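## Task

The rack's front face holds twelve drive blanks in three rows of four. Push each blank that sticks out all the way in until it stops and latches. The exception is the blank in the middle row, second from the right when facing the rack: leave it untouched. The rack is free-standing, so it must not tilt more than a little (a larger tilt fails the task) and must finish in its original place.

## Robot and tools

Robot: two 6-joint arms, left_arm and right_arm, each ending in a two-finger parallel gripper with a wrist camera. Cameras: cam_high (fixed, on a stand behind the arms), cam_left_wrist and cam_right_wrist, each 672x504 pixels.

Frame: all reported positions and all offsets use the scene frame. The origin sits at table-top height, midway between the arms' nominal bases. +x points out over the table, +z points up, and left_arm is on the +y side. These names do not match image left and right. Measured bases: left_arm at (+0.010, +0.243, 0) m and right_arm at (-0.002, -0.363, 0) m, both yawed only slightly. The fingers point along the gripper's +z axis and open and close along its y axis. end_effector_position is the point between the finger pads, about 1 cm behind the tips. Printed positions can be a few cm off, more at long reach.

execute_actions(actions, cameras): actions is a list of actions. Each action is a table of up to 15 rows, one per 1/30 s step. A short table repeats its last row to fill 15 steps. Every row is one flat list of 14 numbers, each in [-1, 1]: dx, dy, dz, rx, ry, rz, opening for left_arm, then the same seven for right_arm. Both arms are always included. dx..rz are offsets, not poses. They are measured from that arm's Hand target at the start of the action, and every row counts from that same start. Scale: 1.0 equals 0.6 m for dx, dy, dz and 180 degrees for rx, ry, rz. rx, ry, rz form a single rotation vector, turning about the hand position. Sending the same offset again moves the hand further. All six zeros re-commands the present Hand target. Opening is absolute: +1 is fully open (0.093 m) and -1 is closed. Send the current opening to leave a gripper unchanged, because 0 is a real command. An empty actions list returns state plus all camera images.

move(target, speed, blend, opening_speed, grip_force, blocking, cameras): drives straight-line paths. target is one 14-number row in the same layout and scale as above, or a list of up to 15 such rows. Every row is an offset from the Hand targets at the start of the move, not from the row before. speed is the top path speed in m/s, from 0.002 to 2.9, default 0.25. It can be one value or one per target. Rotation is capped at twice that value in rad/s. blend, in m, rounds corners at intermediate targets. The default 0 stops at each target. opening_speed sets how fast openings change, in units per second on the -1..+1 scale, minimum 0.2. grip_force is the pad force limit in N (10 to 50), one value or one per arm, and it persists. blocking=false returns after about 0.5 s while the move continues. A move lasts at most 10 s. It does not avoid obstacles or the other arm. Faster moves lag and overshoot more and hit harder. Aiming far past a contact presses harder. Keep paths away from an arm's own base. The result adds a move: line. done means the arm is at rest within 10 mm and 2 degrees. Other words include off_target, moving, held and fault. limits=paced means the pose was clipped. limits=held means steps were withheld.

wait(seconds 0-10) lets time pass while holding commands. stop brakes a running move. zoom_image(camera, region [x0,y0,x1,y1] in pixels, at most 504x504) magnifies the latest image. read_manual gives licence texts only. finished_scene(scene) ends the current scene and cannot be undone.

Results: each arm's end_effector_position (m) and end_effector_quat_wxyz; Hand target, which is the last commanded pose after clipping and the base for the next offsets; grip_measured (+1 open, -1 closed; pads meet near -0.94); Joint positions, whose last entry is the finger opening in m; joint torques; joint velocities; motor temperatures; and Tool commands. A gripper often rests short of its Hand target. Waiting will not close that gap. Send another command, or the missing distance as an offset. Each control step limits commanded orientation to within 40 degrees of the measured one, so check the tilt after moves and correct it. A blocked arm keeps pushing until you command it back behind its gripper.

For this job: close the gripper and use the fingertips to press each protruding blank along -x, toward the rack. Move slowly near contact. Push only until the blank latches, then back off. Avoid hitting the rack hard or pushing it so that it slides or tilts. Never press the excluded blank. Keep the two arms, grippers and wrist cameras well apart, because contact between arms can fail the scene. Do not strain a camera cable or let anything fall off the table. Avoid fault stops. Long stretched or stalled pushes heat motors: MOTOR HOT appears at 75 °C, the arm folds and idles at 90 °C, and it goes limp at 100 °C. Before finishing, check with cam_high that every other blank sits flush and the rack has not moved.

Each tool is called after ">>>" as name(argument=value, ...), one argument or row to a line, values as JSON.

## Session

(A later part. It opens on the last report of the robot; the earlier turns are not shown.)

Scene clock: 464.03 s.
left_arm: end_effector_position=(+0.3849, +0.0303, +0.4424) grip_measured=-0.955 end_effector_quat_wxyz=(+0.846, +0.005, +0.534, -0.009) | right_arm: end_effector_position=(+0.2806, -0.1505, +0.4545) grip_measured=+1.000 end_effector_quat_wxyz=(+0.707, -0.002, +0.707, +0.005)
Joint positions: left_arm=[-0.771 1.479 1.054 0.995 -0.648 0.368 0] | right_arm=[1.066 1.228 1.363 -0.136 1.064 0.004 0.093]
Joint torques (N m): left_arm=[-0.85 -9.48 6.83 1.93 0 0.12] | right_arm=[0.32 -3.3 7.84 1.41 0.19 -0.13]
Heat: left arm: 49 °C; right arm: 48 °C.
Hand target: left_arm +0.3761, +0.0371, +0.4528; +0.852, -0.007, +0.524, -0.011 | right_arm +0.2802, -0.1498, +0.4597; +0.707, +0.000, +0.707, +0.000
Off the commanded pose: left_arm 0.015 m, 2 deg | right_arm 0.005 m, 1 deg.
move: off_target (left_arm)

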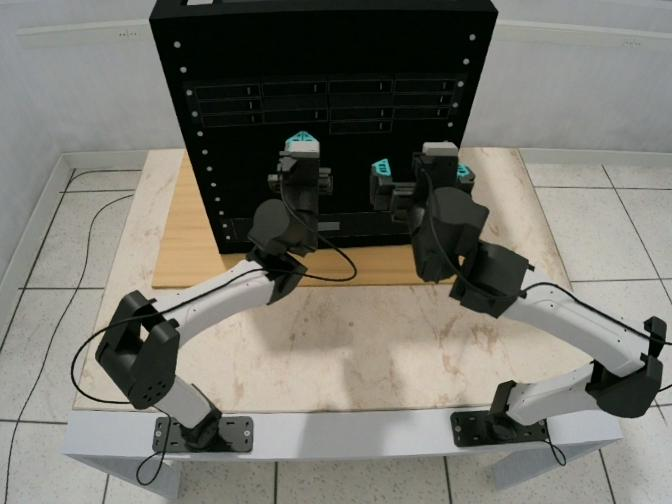

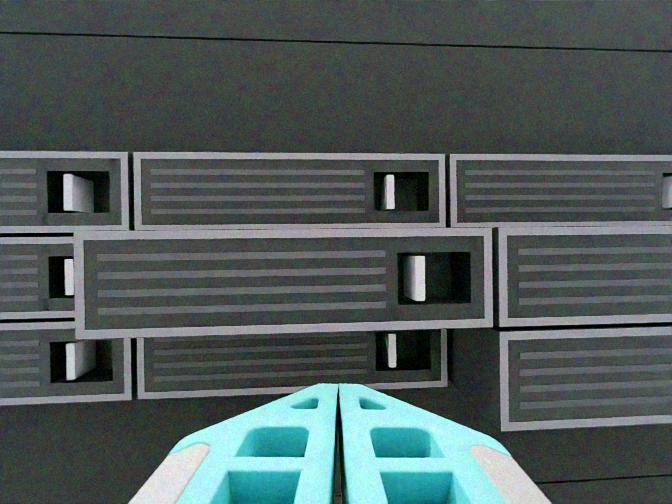

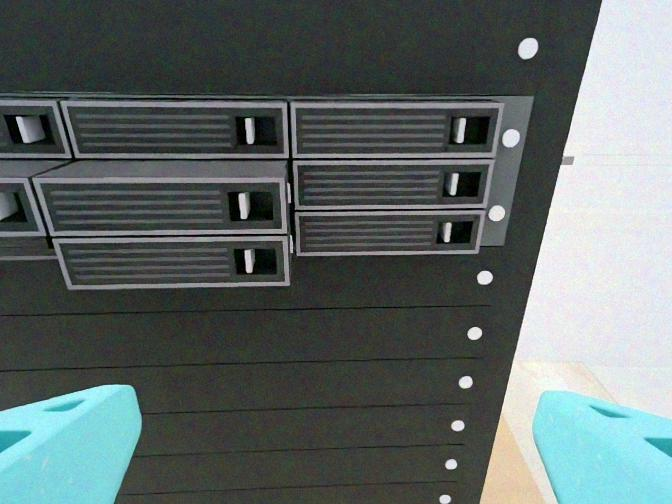

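>>> zoom_image(
  camera="cam_left_wrist",
  region=[0, 140, 340, 420],
)

>>> zoom_image(
  camera="cam_left_wrist",
  region=[330, 140, 672, 440],
)

Scaled by 1.482 from the camera's 672x504 image, which has a finer 960x720 frame.

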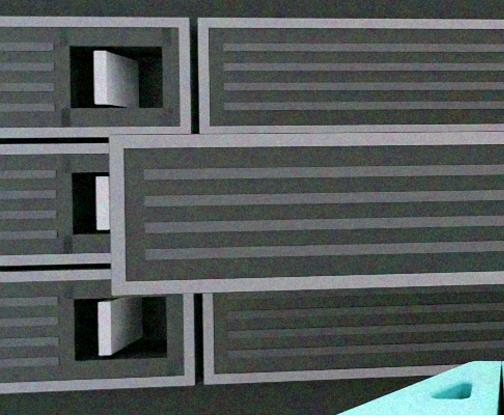

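Scaled by 1.474 from the camera's 672x504 image, which has a finer 960x720 frame.

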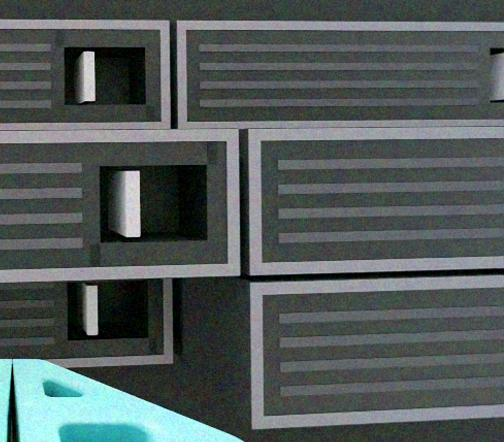

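>>> move(
  target=[0.0115, 0, 0.0525, 0, 0, 0, -0.96, 0, 0, 0, 0, 0, 0, 1],
  speed=0.08,
  cameras=["cam_left_wrist"],
)

Scene clock: 488.67 s.
left_arm: end_effector_position=(+0.3884, +0.0272, +0.4644) grip_measured=-0.955 end_effector_quat_wxyz=(+0.843, +0.009, +0.538, -0.007) | right_arm: end_effector_position=(+0.2806, -0.1505, +0.4545) grip_measured=+1.000 end_effector_quat_wxyz=(+0.707, -0.002, +0.707, +0.005)
Joint positions: left_arm=[-0.771 1.479 1.152 0.884 -0.649 0.368 0] | right_arm=[1.066 1.228 1.363 -0.136 1.064 0.004 0.093]
Joint torques (N m): left_arm=[0.35 -9.22 9.54 1.68 0.16 0.02] | right_arm=[0.34 -3.32 7.86 1.41 0.19 -0.12]
Heat: left arm: 46 °C; right arm: 48 °C.
Hand target: left_arm +0.3830, +0.0372, +0.4844; +0.852, -0.007, +0.524, -0.011 | right_arm +0.2802, -0.1498, +0.4597; +0.707, +0.000, +0.707, +0.000
Off the commanded pose: left_arm 0.023 m, 3 deg | right_arm 0.005 m, 1 deg.
move: off_target (left_arm)
Images, in order (width x height): cam_left_wrist 672x504.

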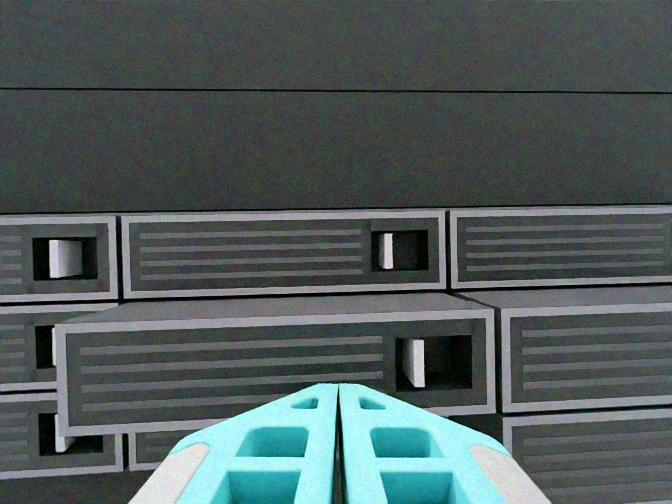

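>>> move(
  target=[-0.008, 0.0133, 0.0167, 0, 0, 0, -0.96, 0, 0, 0, 0, 0, 0, 1],
  speed=0.08,
  cameras=["cam_left_wrist"],
)

Scene clock: 497.07 s.
left_arm: end_effector_position=(+0.3846, +0.0357, +0.4730) grip_measured=-0.955 end_effector_quat_wxyz=(+0.842, +0.008, +0.540, -0.002) | right_arm: end_effector_position=(+0.2806, -0.1505, +0.4545) grip_measured=+1.000 end_effector_quat_wxyz=(+0.707, -0.002, +0.707, +0.005)
Joint positions: left_arm=[-0.762 1.444 1.159 0.836 -0.649 0.368 0] | right_arm=[1.066 1.228 1.363 -0.136 1.064 0.004 0.093]
Joint torques (N m): left_arm=[0.36 -9.01 9.72 1.74 0.24 -0.05] | right_arm=[0.34 -3.3 7.84 1.41 0.19 -0.13]
Heat: left arm: 48 °C; right arm: 48 °C.
Hand target: left_arm +0.3781, +0.0451, +0.4945; +0.852, -0.007, +0.524, -0.011 | right_arm +0.2802, -0.1498, +0.4597; +0.707, +0.000, +0.707, +0.000
Off the commanded pose: left_arm 0.024 m, 3 deg | right_arm 0.005 m, 1 deg.
move: off_target (left_arm)
Images, in order (width x height): cam_left_wrist 672x504.

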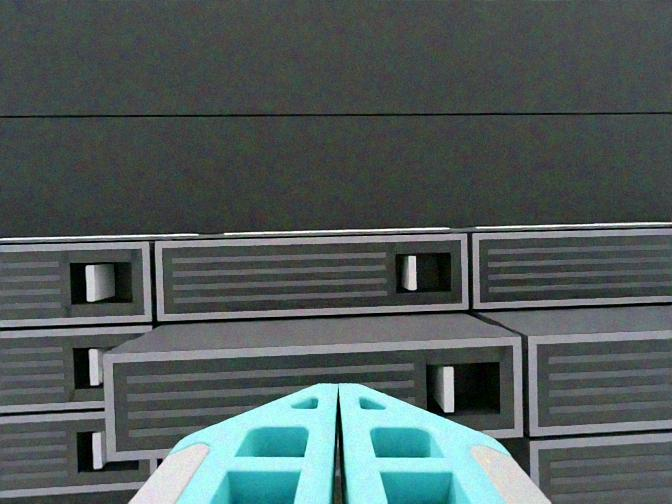

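>>> move(
  target=[0.045, -0.0067, -0.0133, 0, 0, 0, -0.96, 0, 0, 0, 0, 0, 0, 1],
  speed=0.03,
  cameras=["cam_left_wrist"],
)

Scene clock: 505.30 s.
left_arm: end_effector_position=(+0.4039, +0.0406, +0.4747) grip_measured=-0.955 end_effector_quat_wxyz=(+0.844, +0.000, +0.537, +0.001) | right_arm: end_effector_position=(+0.2806, -0.1505, +0.4545) grip_measured=+1.000 end_effector_quat_wxyz=(+0.707, -0.002, +0.707, +0.005)
Joint positions: left_arm=[-0.715 1.496 1.208 0.836 -0.622 0.342 0] | right_arm=[1.066 1.228 1.363 -0.136 1.064 0.004 0.093]
Joint torques (N m): left_arm=[0.4 -6.19 9.84 1.92 0.37 -0.12] | right_arm=[0.32 -3.32 7.84 1.41 0.19 -0.12]
Heat: left arm: 48 °C; right arm: 48 °C.
Hand target: left_arm +0.4051, +0.0411, +0.4865; +0.852, -0.007, +0.524, -0.011 | right_arm +0.2802, -0.1498, +0.4597; +0.707, +0.000, +0.707, +0.000
Off the commanded pose: left_arm 0.012 m, 2 deg | right_arm 0.005 m, 1 deg.
move: off_target (left_arm)
Images, in order (width x height): cam_left_wrist 672x504.

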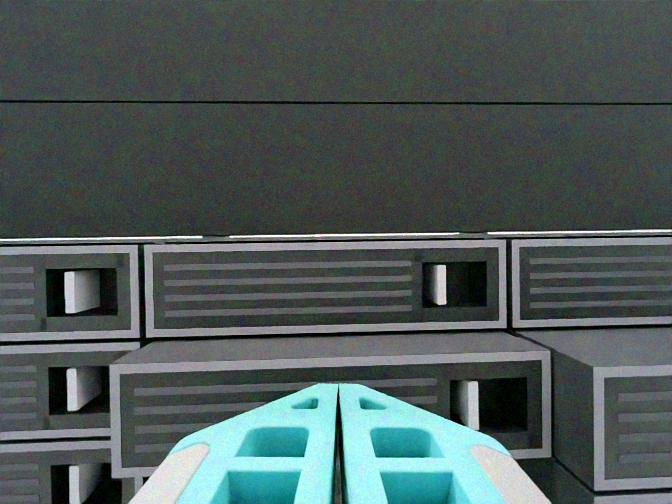

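>>> move(
  target=[0.0517, 0, 0, 0, 0, 0, -0.96, 0, 0, 0, 0, 0, 0, 1],
  speed=0.03,
  cameras=["cam_left_wrist", "cam_right_wrist"],
)

Scene clock: 509.80 s.
left_arm: end_effector_position=(+0.4271, +0.0419, +0.4770) grip_measured=-0.955 end_effector_quat_wxyz=(+0.847, -0.008, +0.532, -0.003) | right_arm: end_effector_position=(+0.2806, -0.1505, +0.4545) grip_measured=+1.000 end_effector_quat_wxyz=(+0.707, -0.002, +0.707, +0.005)
Joint positions: left_arm=[-0.669 1.567 1.279 0.836 -0.588 0.307 0] | right_arm=[1.066 1.228 1.363 -0.136 1.064 0.004 0.093]
Joint torques (N m): left_arm=[1.47 -5.31 11.41 1.68 0.53 -0.11] | right_arm=[0.34 -3.3 7.84 1.41 0.19 -0.13]
Heat: left arm: 49 °C; right arm: 48 °C.
Hand target: left_arm +0.4361, +0.0411, +0.4864; +0.852, -0.007, +0.524, -0.011 | right_arm +0.2802, -0.1498, +0.4597; +0.707, +0.000, +0.707, +0.000
Off the commanded pose: left_arm 0.013 m, 1 deg | right_arm 0.005 m, 1 deg.
move: off_target (left_arm)
Images, in order (width x height): cam_left_wrist 672x504, cam_right_wrist 672x504.

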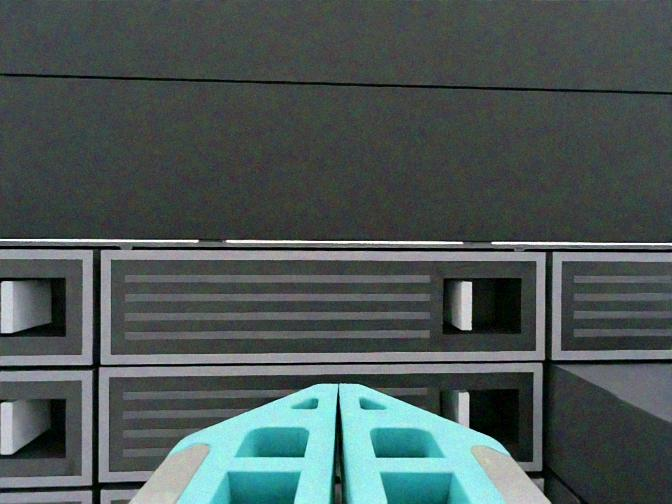

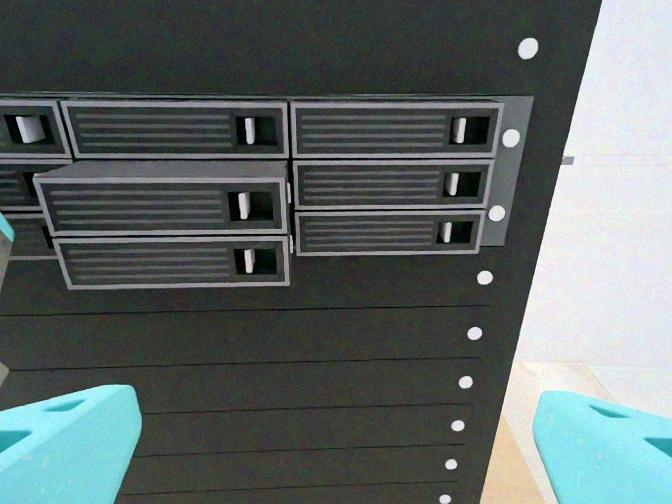

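>>> move(
  target=[-0.12, 0, 0, 0, 0, 0, -0.96, 0, 0, 0, 0, 0, 0, 1],
  speed=0.08,
  cameras=["all"],
)

Scene clock: 517.27 s.
left_arm: end_effector_position=(+0.3724, +0.0344, +0.4777) grip_measured=-0.955 end_effector_quat_wxyz=(+0.846, +0.005, +0.532, -0.010) | right_arm: end_effector_position=(+0.2806, -0.1505, +0.4545) grip_measured=+1.000 end_effector_quat_wxyz=(+0.707, -0.002, +0.707, +0.005)
Joint positions: left_arm=[-0.79 1.421 1.139 0.863 -0.663 0.382 0] | right_arm=[1.066 1.228 1.363 -0.136 1.064 0.004 0.093]
Joint torques (N m): left_arm=[-0.94 -8.64 6.87 1.9 0.03 0.13] | right_arm=[0.35 -3.3 7.84 1.4 0.19 -0.12]
Heat: left arm: 50 °C; right arm: 48 °C.
Hand target: left_arm +0.3641, +0.0411, +0.4865; +0.852, -0.007, +0.524, -0.011 | right_arm +0.2802, -0.1498, +0.4597; +0.707, +0.000, +0.707, +0.000
Off the commanded pose: left_arm 0.014 m, 2 deg | right_arm 0.005 m, 1 deg.
move: off_target (left_arm)

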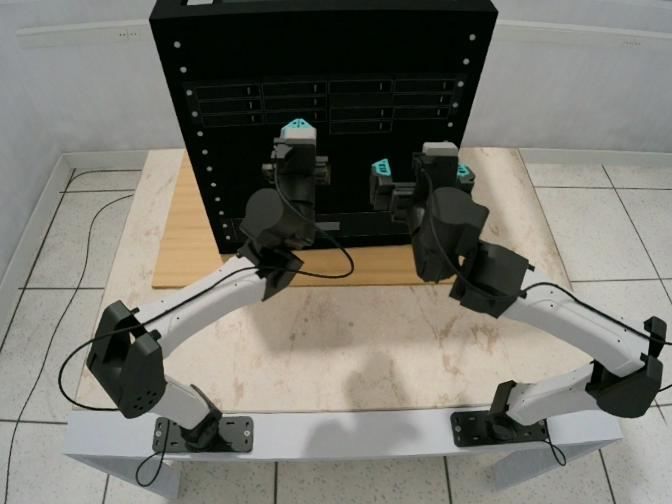

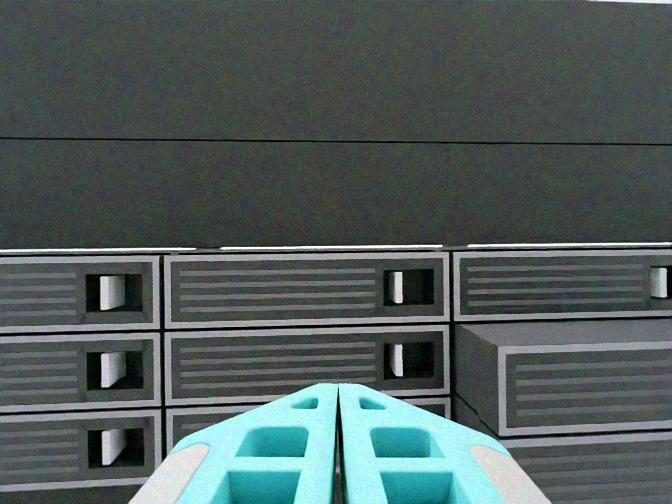

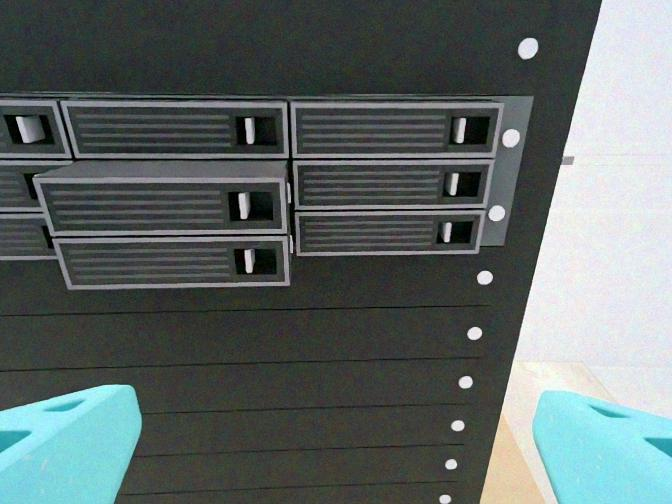

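>>> zoom_image(
  camera="cam_left_wrist",
  region=[130, 235, 500, 425],
)

Scaled by 1.362 from the camera's 672x504 image, which has a finer 960x720 frame.

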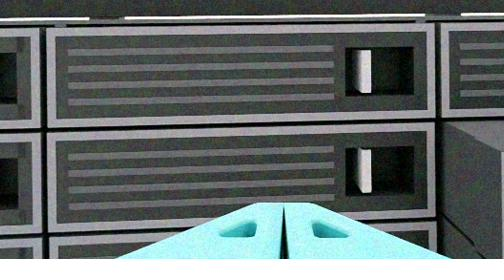

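>>> move(
  target=[-0.1, 0.167, 0, 0, 0, 0, -0.96, 0.1163, 0.1247, -0.0228, 0, -0.1389, 0, -0.96],
  speed=0.1,
  cameras=["all"],
)

Scene clock: 548.43 s.
left_arm: end_effector_position=(+0.3051, +0.1408, +0.4863) grip_measured=-0.955 end_effector_quat_wxyz=(+0.850, -0.009, +0.526, -0.005) | right_arm: end_effector_position=(+0.3458, -0.0772, +0.4431) grip_measured=-0.956 end_effector_quat_wxyz=(+0.839, +0.001, +0.544, +0.000)
Joint positions: left_arm=[-0.639 0.951 0.885 0.62 -0.557 0.293 0] | right_arm=[0.967 1.649 1.214 1.108 0.856 -0.541 0]
Joint torques (N m): left_arm=[0.39 -2.69 6.78 1.74 0.33 -0.12] | right_arm=[-1.18 -7.15 7.16 1.21 -0.48 -0.13]
Heat: left arm: 47 °C; right arm: 49 °C.
Hand target: left_arm +0.3041, +0.1414, +0.4865; +0.852, -0.007, +0.524, -0.011 | right_arm +0.3499, -0.0749, +0.4461; +0.843, +0.000, +0.537, +0.000
Off the commanded pose: left_arm 0.001 m, 1 deg | right_arm 0.006 m, 1 deg.
move: done

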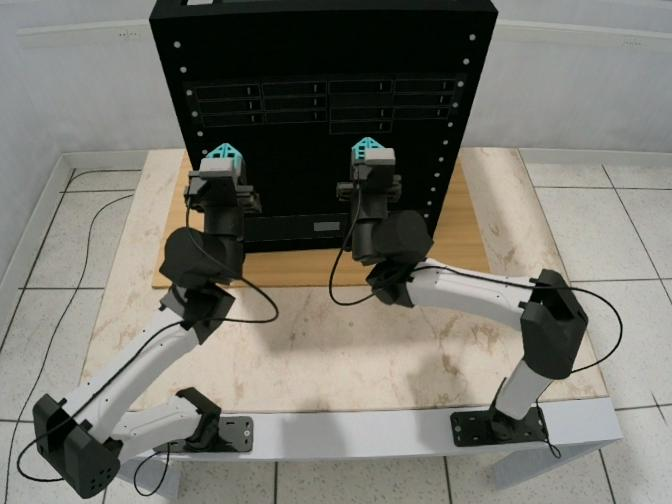

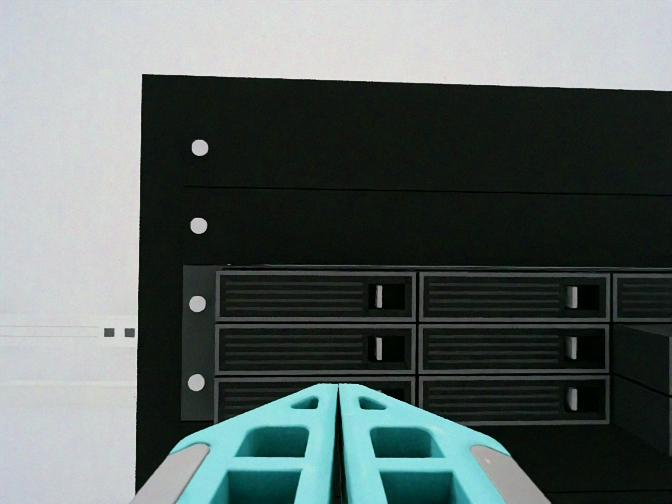

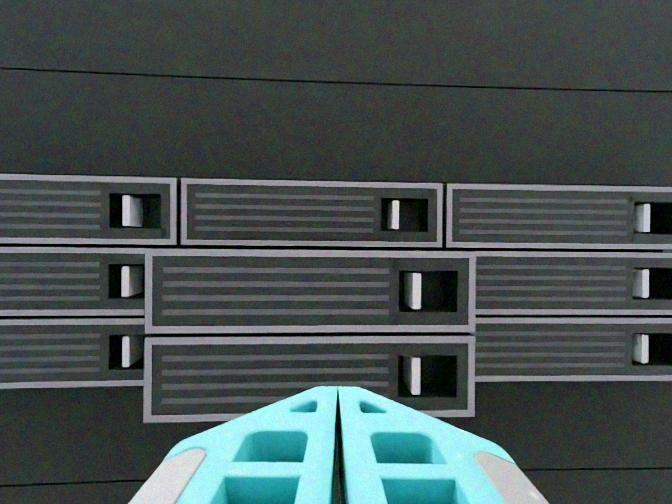

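>>> move(
  target=[0, 0, 0, 0, 0, 0, -0.96, 0.0267, 0.0117, -0.01, 0, 0, 0, -0.96],
  speed=0.06,
  cameras=["cam_right_wrist"],
)

Scene clock: 554.77 s.
left_arm: end_effector_position=(+0.3051, +0.1407, +0.4862) grip_measured=-0.955 end_effector_quat_wxyz=(+0.850, -0.009, +0.526, -0.005) | right_arm: end_effector_position=(+0.3611, -0.0716, +0.4362) grip_measured=-0.956 end_effector_quat_wxyz=(+0.840, -0.002, +0.543, -0.007)
Joint positions: left_arm=[-0.639 0.951 0.885 0.619 -0.557 0.293 0] | right_arm=[0.941 1.702 1.248 1.112 0.837 -0.534 0]
Joint torques (N m): left_arm=[0.38 -2.7 6.79 1.76 0.33 -0.12] | right_arm=[-1.13 -7.43 7.87 1.16 -0.48 0.05]
Heat: left arm: 46 °C; right arm: 50 °C.
Hand target: left_arm +0.3041, +0.1414, +0.4865; +0.852, -0.007, +0.524, -0.011 | right_arm +0.3659, -0.0681, +0.4403; +0.844, +0.000, +0.537, +0.000
Off the commanded pose: left_arm 0.001 m, 1 deg | right_arm 0.007 m, 1 deg.
move: done
Images, in order (width x height): cam_right_wrist 672x504.

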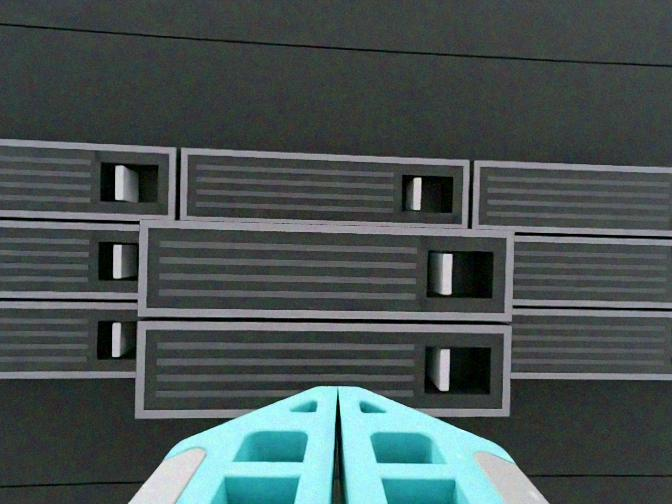

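>>> move(
  target=[0, 0, 0, 0, 0, 0, -0.96, 0.0435, 0, 0, 0, 0, 0, -0.96],
  speed=0.04,
  cameras=["cam_right_wrist"],
)

Scene clock: 560.90 s.
left_arm: end_effector_position=(+0.3051, +0.1407, +0.4862) grip_measured=-0.955 end_effector_quat_wxyz=(+0.850, -0.009, +0.526, -0.005) | right_arm: end_effector_position=(+0.3852, -0.0736, +0.4399) grip_measured=-0.956 end_effector_quat_wxyz=(+0.843, +0.005, +0.538, -0.003)
Joint positions: left_arm=[-0.639 0.951 0.885 0.619 -0.557 0.293 0] | right_arm=[0.886 1.752 1.318 1.078 0.794 -0.487 0]
Joint torques (N m): left_arm=[0.38 -2.7 6.79 1.76 0.34 -0.12] | right_arm=[-1.13 -7.79 7.94 1.02 -0.47 0.09]
Heat: left arm: 45 °C; right arm: 50 °C.
Hand target: left_arm +0.3041, +0.1414, +0.4865; +0.852, -0.007, +0.524, -0.011 | right_arm +0.3921, -0.0680, +0.4402; +0.843, +0.000, +0.537, +0.000
Off the commanded pose: left_arm 0.001 m, 1 deg | right_arm 0.009 m, 1 deg.
move: done
Images, in order (width x height): cam_right_wrist 672x504.

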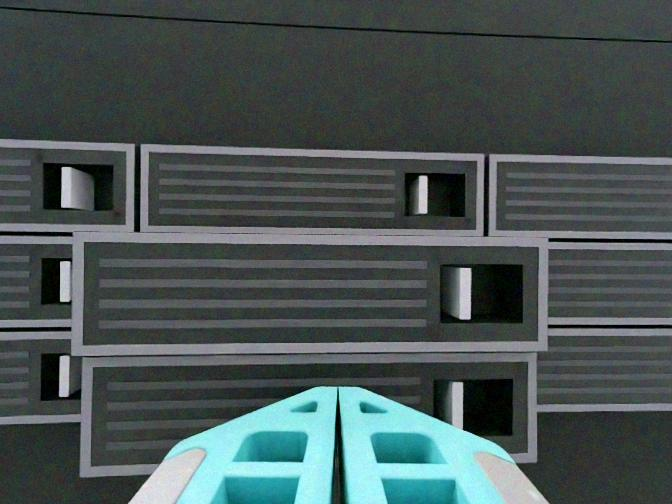

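>>> move(
  target=[0, 0, 0, 0, 0, 0, -0.96, 0.0283, 0, -0.005, 0, 0, 0, -0.96],
  speed=0.03,
  cameras=["cam_right_wrist"],
)

Scene clock: 570.17 s.
left_arm: end_effector_position=(+0.3051, +0.1407, +0.4862) grip_measured=-0.955 end_effector_quat_wxyz=(+0.850, -0.009, +0.526, -0.005) | right_arm: end_effector_position=(+0.4012, -0.0734, +0.4385) grip_measured=-0.956 end_effector_quat_wxyz=(+0.844, +0.006, +0.537, -0.002)
Joint positions: left_arm=[-0.639 0.951 0.885 0.619 -0.557 0.293 0] | right_arm=[0.853 1.789 1.358 1.06 0.766 -0.459 0]
Joint torques (N m): left_arm=[0.39 -2.7 6.79 1.76 0.33 -0.12] | right_arm=[-1.21 -8.08 7.9 1.04 -0.45 0.07]
Heat: left arm: 45 °C; right arm: 50 °C.
Hand target: left_arm +0.3041, +0.1414, +0.4865; +0.852, -0.007, +0.524, -0.011 | right_arm +0.4089, -0.0680, +0.4372; +0.844, +0.000, +0.537, +0.000
Off the commanded pose: left_arm 0.001 m, 1 deg | right_arm 0.010 m, 1 deg.
move: done
Images, in order (width x height): cam_right_wrist 672x504.

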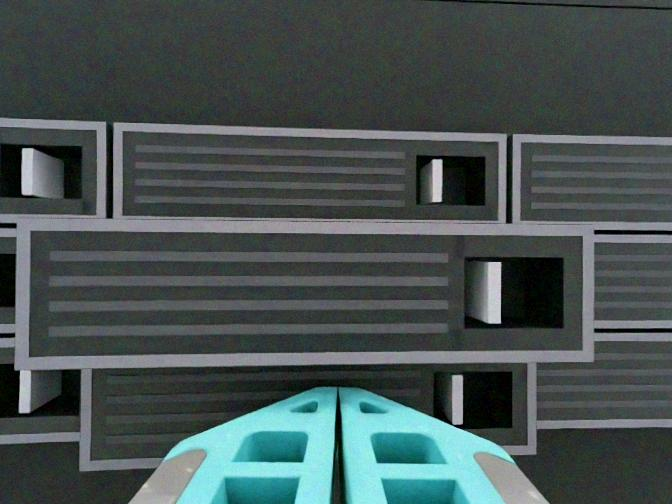

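>>> move(
  target=[0, 0, 0, 0, 0, 0, -0.96, 0.02, 0, -0.003, 0, 0, 0, -0.96],
  speed=0.03,
  cameras=["cam_right_wrist"],
)

Scene clock: 574.50 s.
left_arm: end_effector_position=(+0.3051, +0.1407, +0.4862) grip_measured=-0.955 end_effector_quat_wxyz=(+0.850, -0.009, +0.526, -0.005) | right_arm: end_effector_position=(+0.4108, -0.0719, +0.4381) grip_measured=-0.956 end_effector_quat_wxyz=(+0.845, +0.006, +0.535, +0.001)
Joint positions: left_arm=[-0.639 0.951 0.885 0.619 -0.557 0.293 0] | right_arm=[0.836 1.815 1.389 1.05 0.748 -0.442 0]
Joint torques (N m): left_arm=[0.38 -2.69 6.78 1.76 0.34 -0.11] | right_arm=[-1.72 -8.16 8.02 1.01 -0.44 0.06]
Motor temperatures (°C): left_arm=[28 37 44 36 26 26 26] | right_arm=[25 36 50 39 25 23 27]
Heat: left arm: 44 °C; right arm: 50 °C.
Hand target: left_arm +0.3041, +0.1414, +0.4865; +0.852, -0.007, +0.524, -0.011 | right_arm +0.4210, -0.0679, +0.4353; +0.843, +0.000, +0.537, +0.000
Off the commanded pose: left_arm 0.001 m, 1 deg | right_arm 0.011 m, 1 deg.
move: off_target (right_arm)
Images, in order (width x height): cam_right_wrist 672x504.

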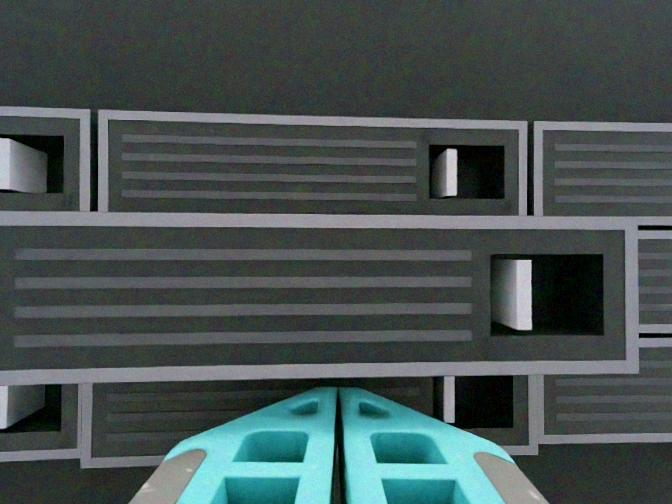

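>>> move(
  target=[0, 0, 0, 0, 0, 0, -0.96, 0.0133, 0, 0, 0, 0, 0, -0.96],
  speed=0.03,
  cameras=["cam_right_wrist"],
)

Scene clock: 578.13 s.
left_arm: end_effector_position=(+0.3051, +0.1407, +0.4862) grip_measured=-0.955 end_effector_quat_wxyz=(+0.850, -0.009, +0.526, -0.005) | right_arm: end_effector_position=(+0.4163, -0.0717, +0.4386) grip_measured=-0.956 end_effector_quat_wxyz=(+0.845, +0.007, +0.534, +0.003)
Joint positions: left_arm=[-0.639 0.951 0.885 0.619 -0.557 0.293 0] | right_arm=[0.825 1.829 1.408 1.041 0.739 -0.431 0]
Joint torques (N m): left_arm=[0.39 -2.69 6.76 1.76 0.33 -0.11] | right_arm=[-2.14 -7.91 8.4 0.96 -0.46 0.09]
Heat: left arm: 44 °C; right arm: 51 °C.
Hand target: left_arm +0.3041, +0.1414, +0.4865; +0.852, -0.007, +0.524, -0.011 | right_arm +0.4290, -0.0679, +0.4352; +0.843, +0.000, +0.537, +0.000
Off the commanded pose: left_arm 0.001 m, 1 deg | right_arm 0.014 m, 1 deg.
move: off_target (right_arm)
Images, in order (width x height): cam_right_wrist 672x504.

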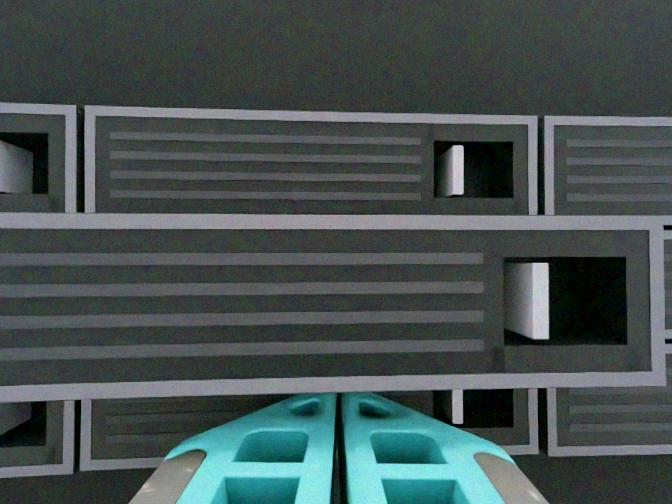

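>>> move(
  target=[0, 0, 0, 0, 0, 0, -0.96, 0.0083, 0, 0, 0, 0, 0, -0.96],
  speed=0.03,
  cameras=["cam_right_wrist"],
)

Scene clock: 581.60 s.
left_arm: end_effector_position=(+0.3051, +0.1407, +0.4862) grip_measured=-0.955 end_effector_quat_wxyz=(+0.850, -0.009, +0.526, -0.005) | right_arm: end_effector_position=(+0.4167, -0.0717, +0.4386) grip_measured=-0.956 end_effector_quat_wxyz=(+0.845, +0.010, +0.534, +0.005)
Joint positions: left_arm=[-0.639 0.951 0.885 0.619 -0.557 0.293 0] | right_arm=[0.825 1.832 1.411 1.042 0.741 -0.426 0]
Joint torques (N m): left_arm=[0.39 -2.7 6.78 1.76 0.34 -0.11] | right_arm=[-3.03 -7.23 9.1 0.88 -0.56 0.09]
Heat: left arm: 44 °C; right arm: 51 °C.
Hand target: left_arm +0.3041, +0.1414, +0.4865; +0.852, -0.007, +0.524, -0.011 | right_arm +0.4339, -0.0680, +0.4353; +0.843, +0.000, +0.537, +0.000
Off the commanded pose: left_arm 0.001 m, 1 deg | right_arm 0.018 m, 1 deg.
move: off_target (right_arm)
Images, in order (width x height): cam_right_wrist 672x504.

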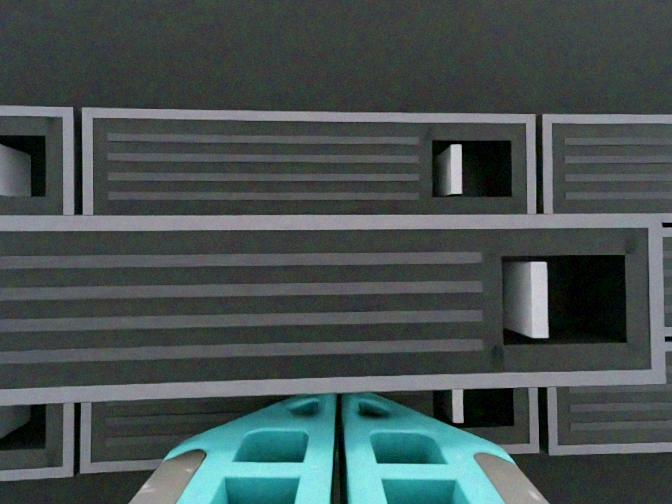

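>>> move(
  target=[0, 0, 0, 0, 0, 0, -0.96, -0.13, 0, 0, 0, 0, 0, -0.96],
  speed=0.08,
  cameras=["all"],
)

Scene clock: 587.77 s.
left_arm: end_effector_position=(+0.3051, +0.1407, +0.4862) grip_measured=-0.955 end_effector_quat_wxyz=(+0.850, -0.009, +0.526, -0.005) | right_arm: end_effector_position=(+0.3639, -0.0589, +0.4277) grip_measured=-0.956 end_effector_quat_wxyz=(+0.842, -0.011, +0.540, -0.002)
Joint positions: left_arm=[-0.639 0.951 0.885 0.619 -0.557 0.293 0] | right_arm=[0.948 1.745 1.26 1.143 0.821 -0.537 0]
Joint torques (N m): left_arm=[0.4 -2.7 6.78 1.76 0.33 -0.11] | right_arm=[0.34 -13.39 4.33 1.23 -0.11 -0.14]
Heat: left arm: 44 °C; right arm: 51 °C.
Hand target: left_arm +0.3041, +0.1414, +0.4865; +0.852, -0.007, +0.524, -0.011 | right_arm +0.3560, -0.0681, +0.4354; +0.843, +0.000, +0.537, +0.000
Off the commanded pose: left_arm 0.001 m, 1 deg | right_arm 0.014 m, 1 deg.
move: off_target (right_arm)

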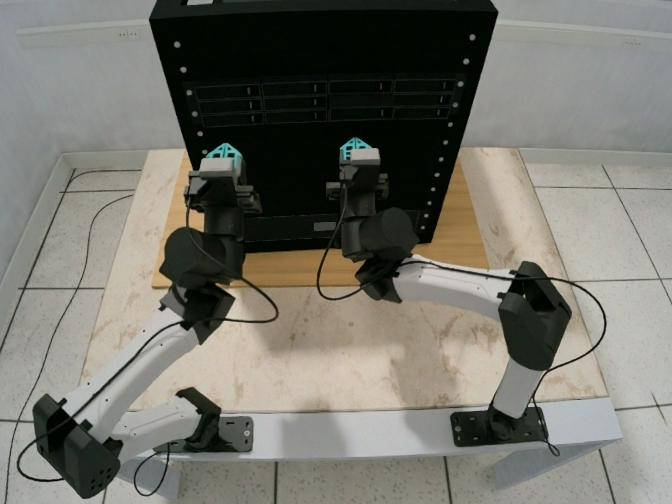

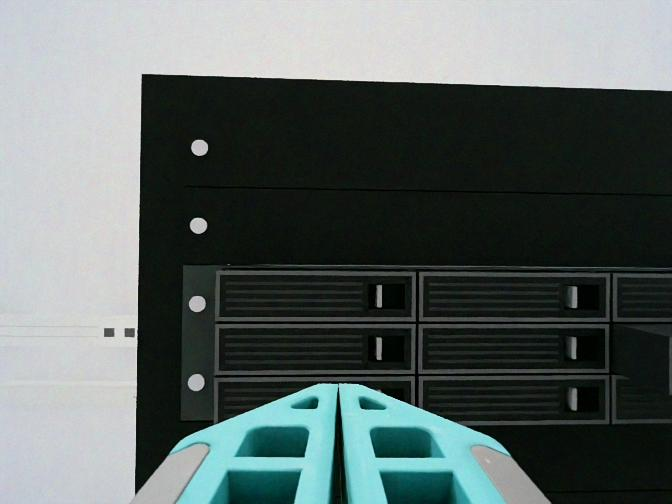

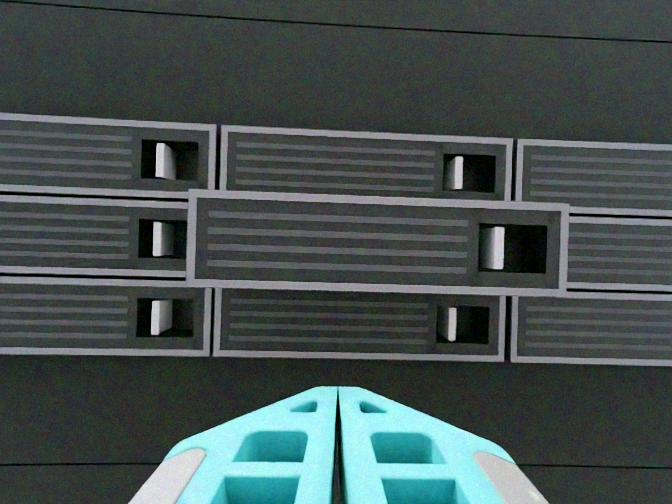

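>>> zoom_image(
  camera="cam_left_wrist",
  region=[170, 230, 672, 480],
)

>>> zoom_image(
  camera="cam_right_wrist",
  region=[170, 100, 672, 380],
)

Scaled by 1.004 from the camera's 672x504 image, which has a finer 960x720 frame.

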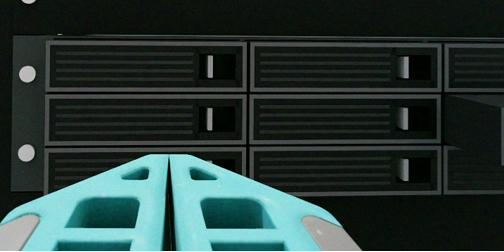

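Scaled by 1.004 from the camera's 672x504 image, which has a finer 960x720 frame.

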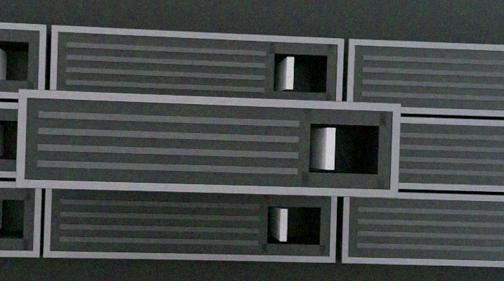

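>>> move(
  target=[
    [0.07, 0.0227, -0.0085, 0, 0, 0, -0.96, -0.02, -0.1698, 0.053, 0, 0, 0, -0.96],
    [0.169, 0.0227, -0.0085, 0, 0, 0, -0.96, 0.0888, -0.1698, 0.053, 0, 0, 0, -0.96],
  ],
  speed=[0.2, 0.1],
  blend=[0.01, 0],
  cameras=["cam_left_wrist", "cam_right_wrist"],
)

Scene clock: 688.47 s.
left_arm: end_effector_position=(+0.4074, +0.1540, +0.4636) grip_measured=-0.955 end_effector_quat_wxyz=(+0.840, -0.002, +0.543, +0.000) | right_arm: end_effector_position=(+0.4040, -0.1734, +0.4632) grip_measured=-0.956 end_effector_quat_wxyz=(+0.842, +0.003, +0.539, -0.006)
Joint positions: left_arm=[-0.369 1.267 1.016 0.699 -0.322 0.146 0] | right_arm=[0.64 1.504 1.178 0.855 0.59 -0.316 0]
Joint torques (N m): left_arm=[0.32 -4.6 10.37 2.21 0.22 -0.13] | right_arm=[-0.92 -6.02 8.21 1.24 -0.36 0.09]
Motor temperatures (°C): left_arm=[28 34 42 35 26 26 26] | right_arm=[25 50 45 38 25 23 27]
Heat: left arm: 42 °C; right arm: 50 °C.
Hand target: left_arm +0.4055, +0.1549, +0.4814; +0.852, -0.007, +0.524, -0.011 | right_arm +0.4092, -0.1699, +0.4672; +0.843, +0.000, +0.537, +0.000
Off the commanded pose: left_arm 0.018 m, 3 deg | right_arm 0.007 m, 1 deg.
move: off_target (left_arm)
Images, in order (width x height): cam_left_wrist 672x504, cam_right_wrist 672x504.

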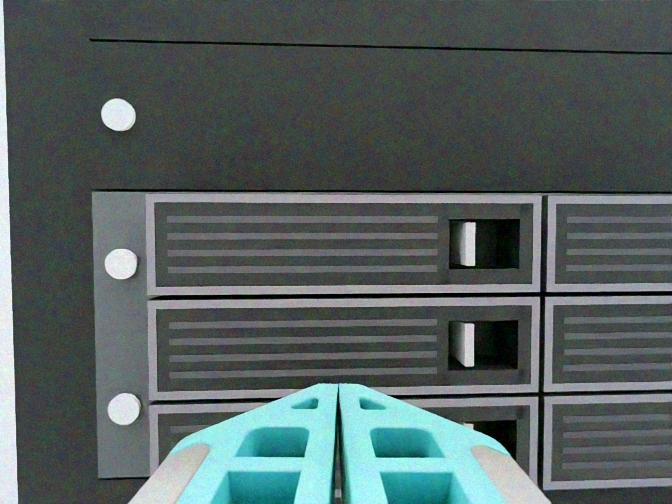

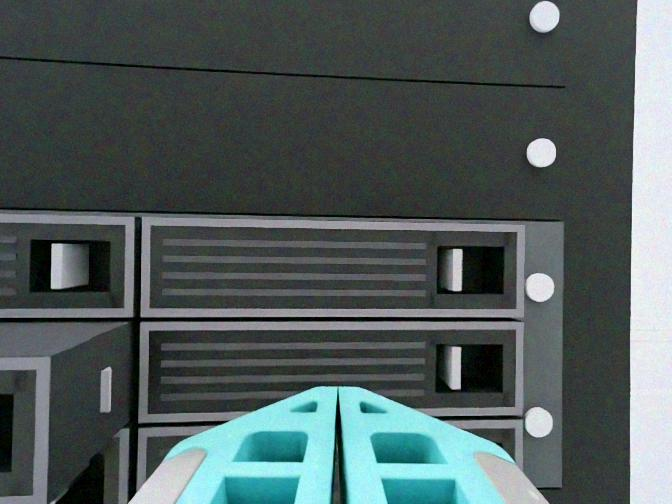

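>>> execute_actions(
  actions=[],
  cameras=["cam_high"],
)

>>> zoom_image(
  camera="cam_high",
  region=[140, 0, 308, 126],
)

>>> zoom_image(
  camera="cam_high",
  region=[340, 0, 508, 126],
)

>>> zoom_image(
  camera="cam_high",
  region=[170, 150, 338, 276],
)

>>> zoom_image(
  camera="cam_high",
  region=[320, 150, 488, 276],
)

Scene clock: 724.07 s.
left_arm: end_effector_position=(+0.4074, +0.1540, +0.4637) grip_measured=-0.955 end_effector_quat_wxyz=(+0.840, -0.002, +0.543, -0.001) | right_arm: end_effector_position=(+0.4040, -0.1733, +0.4632) grip_measured=-0.956 end_effector_quat_wxyz=(+0.842, +0.003, +0.539, -0.006)
Joint positions: left_arm=[-0.369 1.267 1.016 0.699 -0.322 0.146 0] | right_arm=[0.64 1.504 1.178 0.855 0.589 -0.315 0]
Joint velocities: within noise
Joint torques (N m): left_arm=[0.32 -4.6 10.39 2.22 0.25 -0.11] | right_arm=[-0.92 -6.02 8.23 1.25 -0.36 0.07]
Motor temperatures (°C): left_arm=[28 35 48 35 26 26 26] | right_arm=[25 42 47 37 25 23 27]
Heat: left arm: 48 °C; right arm: 47 °C.
Hand target: left_arm +0.4055, +0.1550, +0.4814; +0.852, -0.007, +0.524, -0.011 | right_arm +0.4092, -0.1699, +0.4672; +0.843, +0.000, +0.537, +0.000
Tool commands: left_gripper/opening=-0.96 right_gripper/opening=-0.96
Off the commanded pose: left_arm 0.018 m, 3 deg | right_arm 0.007 m, 1 deg.
Images, in order (width x height): cam_high 672x504.

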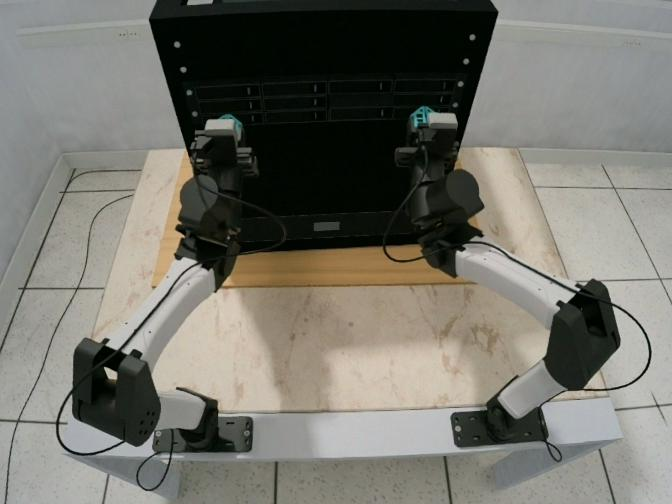

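Scaled by 3.000 from the camera's 672x504 image, which has a finer 960x720 frame.

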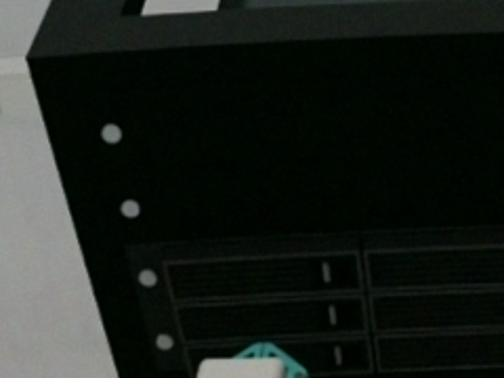

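Scaled by 3.000 from the camera's 672x504 image, which has a finer 960x720 frame.

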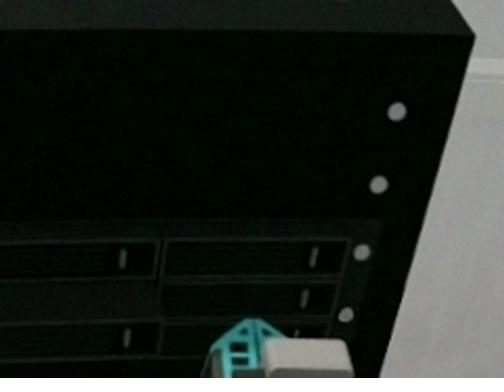

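Scaled by 3.000 from the camera's 672x504 image, which has a finer 960x720 frame.

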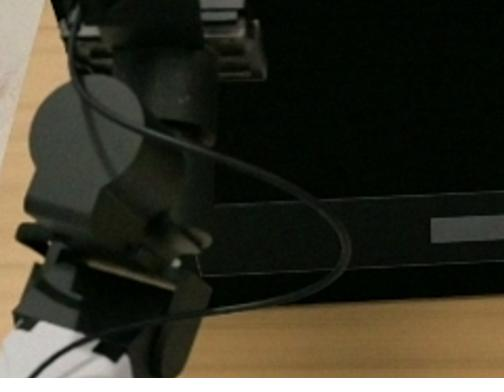

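Scaled by 3.000 from the camera's 672x504 image, which has a finer 960x720 frame.

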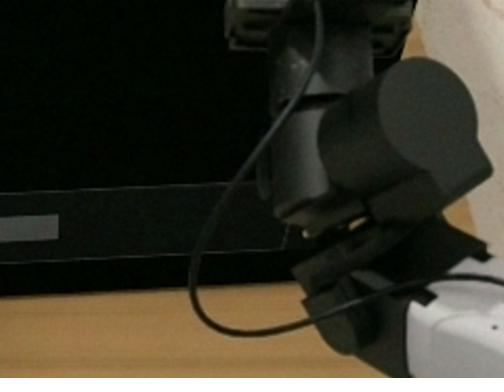

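>>> move(
  target=[
    [-0.1008, 0, 0, 0, 0, 0, -0.96, -0.107, 0, 0, 0, 0, 0, -0.96],
    [-0.1008, -0.1683, 0.0633, 0, 0, 0, -0.96, -0.107, 0.0048, 0.0597, 0, 0, 0, -0.96],
    [0.0027, -0.1683, 0.0633, 0, 0, 0, -0.96, -0.004, 0.0048, 0.0597, 0, 0, 0, -0.96],
  ],
  speed=[0.2, 0.3, 0.1],
  blend=[0.01, 0.01, 0],
  cameras=["cam_left_wrist", "cam_right_wrist"],
)

Scene clock: 748.50 s.
left_arm: end_effector_position=(+0.4069, +0.0533, +0.5081) grip_measured=-0.955 end_effector_quat_wxyz=(+0.845, -0.003, +0.534, -0.001) | right_arm: end_effector_position=(+0.4021, -0.1702, +0.4988) grip_measured=-0.956 end_effector_quat_wxyz=(+0.842, +0.003, +0.539, -0.006)
Joint positions: left_arm=[-0.677 1.478 1.322 0.7 -0.59 0.318 0] | right_arm=[0.652 1.504 1.319 0.718 0.6 -0.323 0]
Joint torques (N m): left_arm=[0.28 -6.37 9.83 1.8 0.3 -0.15] | right_arm=[-0.92 -6.05 8.21 1.24 -0.36 0.07]
Heat: left arm: 50 °C; right arm: 48 °C.
Hand target: left_arm +0.4071, +0.0539, +0.5193; +0.852, -0.007, +0.524, -0.011 | right_arm +0.4069, -0.1671, +0.5029; +0.843, +0.000, +0.537, -0.001
Off the commanded pose: left_arm 0.011 m, 2 deg | right_arm 0.007 m, 1 deg.
move: off_target (left_arm)
Images, in order (width x height): cam_left_wrist 672x504, cam_right_wrist 672x504.

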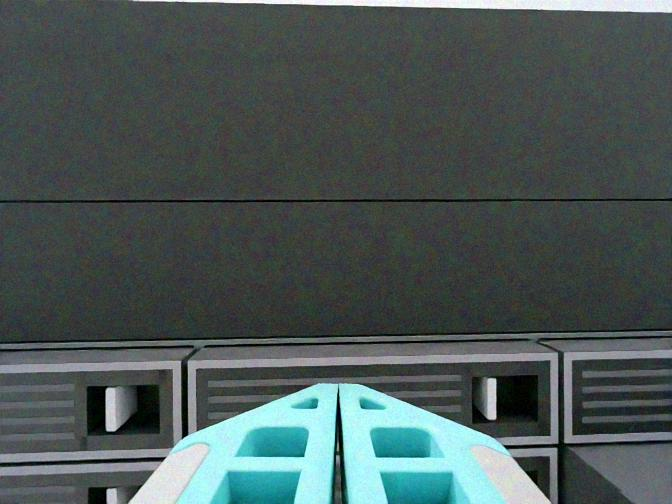

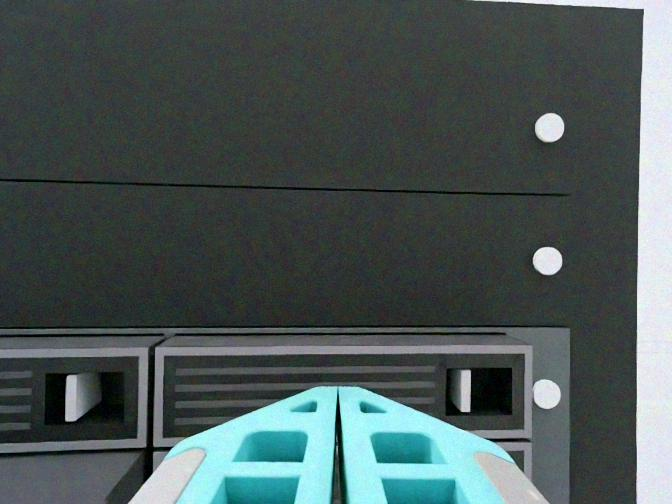

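>>> zoom_image(
  camera="cam_left_wrist",
  region=[0, 310, 336, 504],
)

>>> zoom_image(
  camera="cam_left_wrist",
  region=[336, 310, 672, 504],
)

>>> zoom_image(
  camera="cam_right_wrist",
  region=[0, 300, 336, 494],
)

Scaled by 1.500 from the camera's 672x504 image, which has a finer 960x720 frame.

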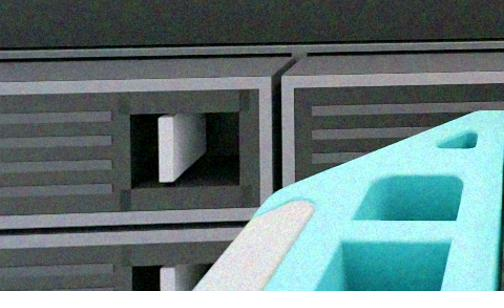

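Scaled by 1.500 from the camera's 672x504 image, which has a finer 960x720 frame.

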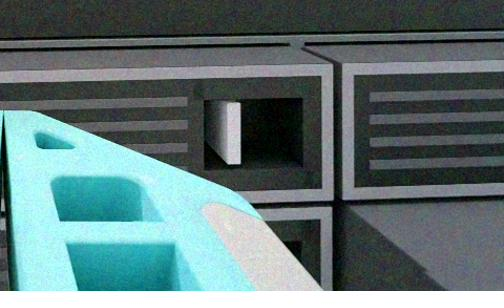

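Scaled by 1.500 from the camera's 672x504 image, which has a finer 960x720 frame.

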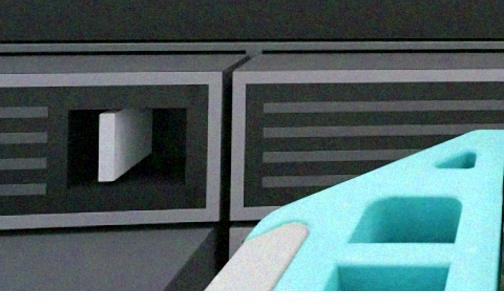

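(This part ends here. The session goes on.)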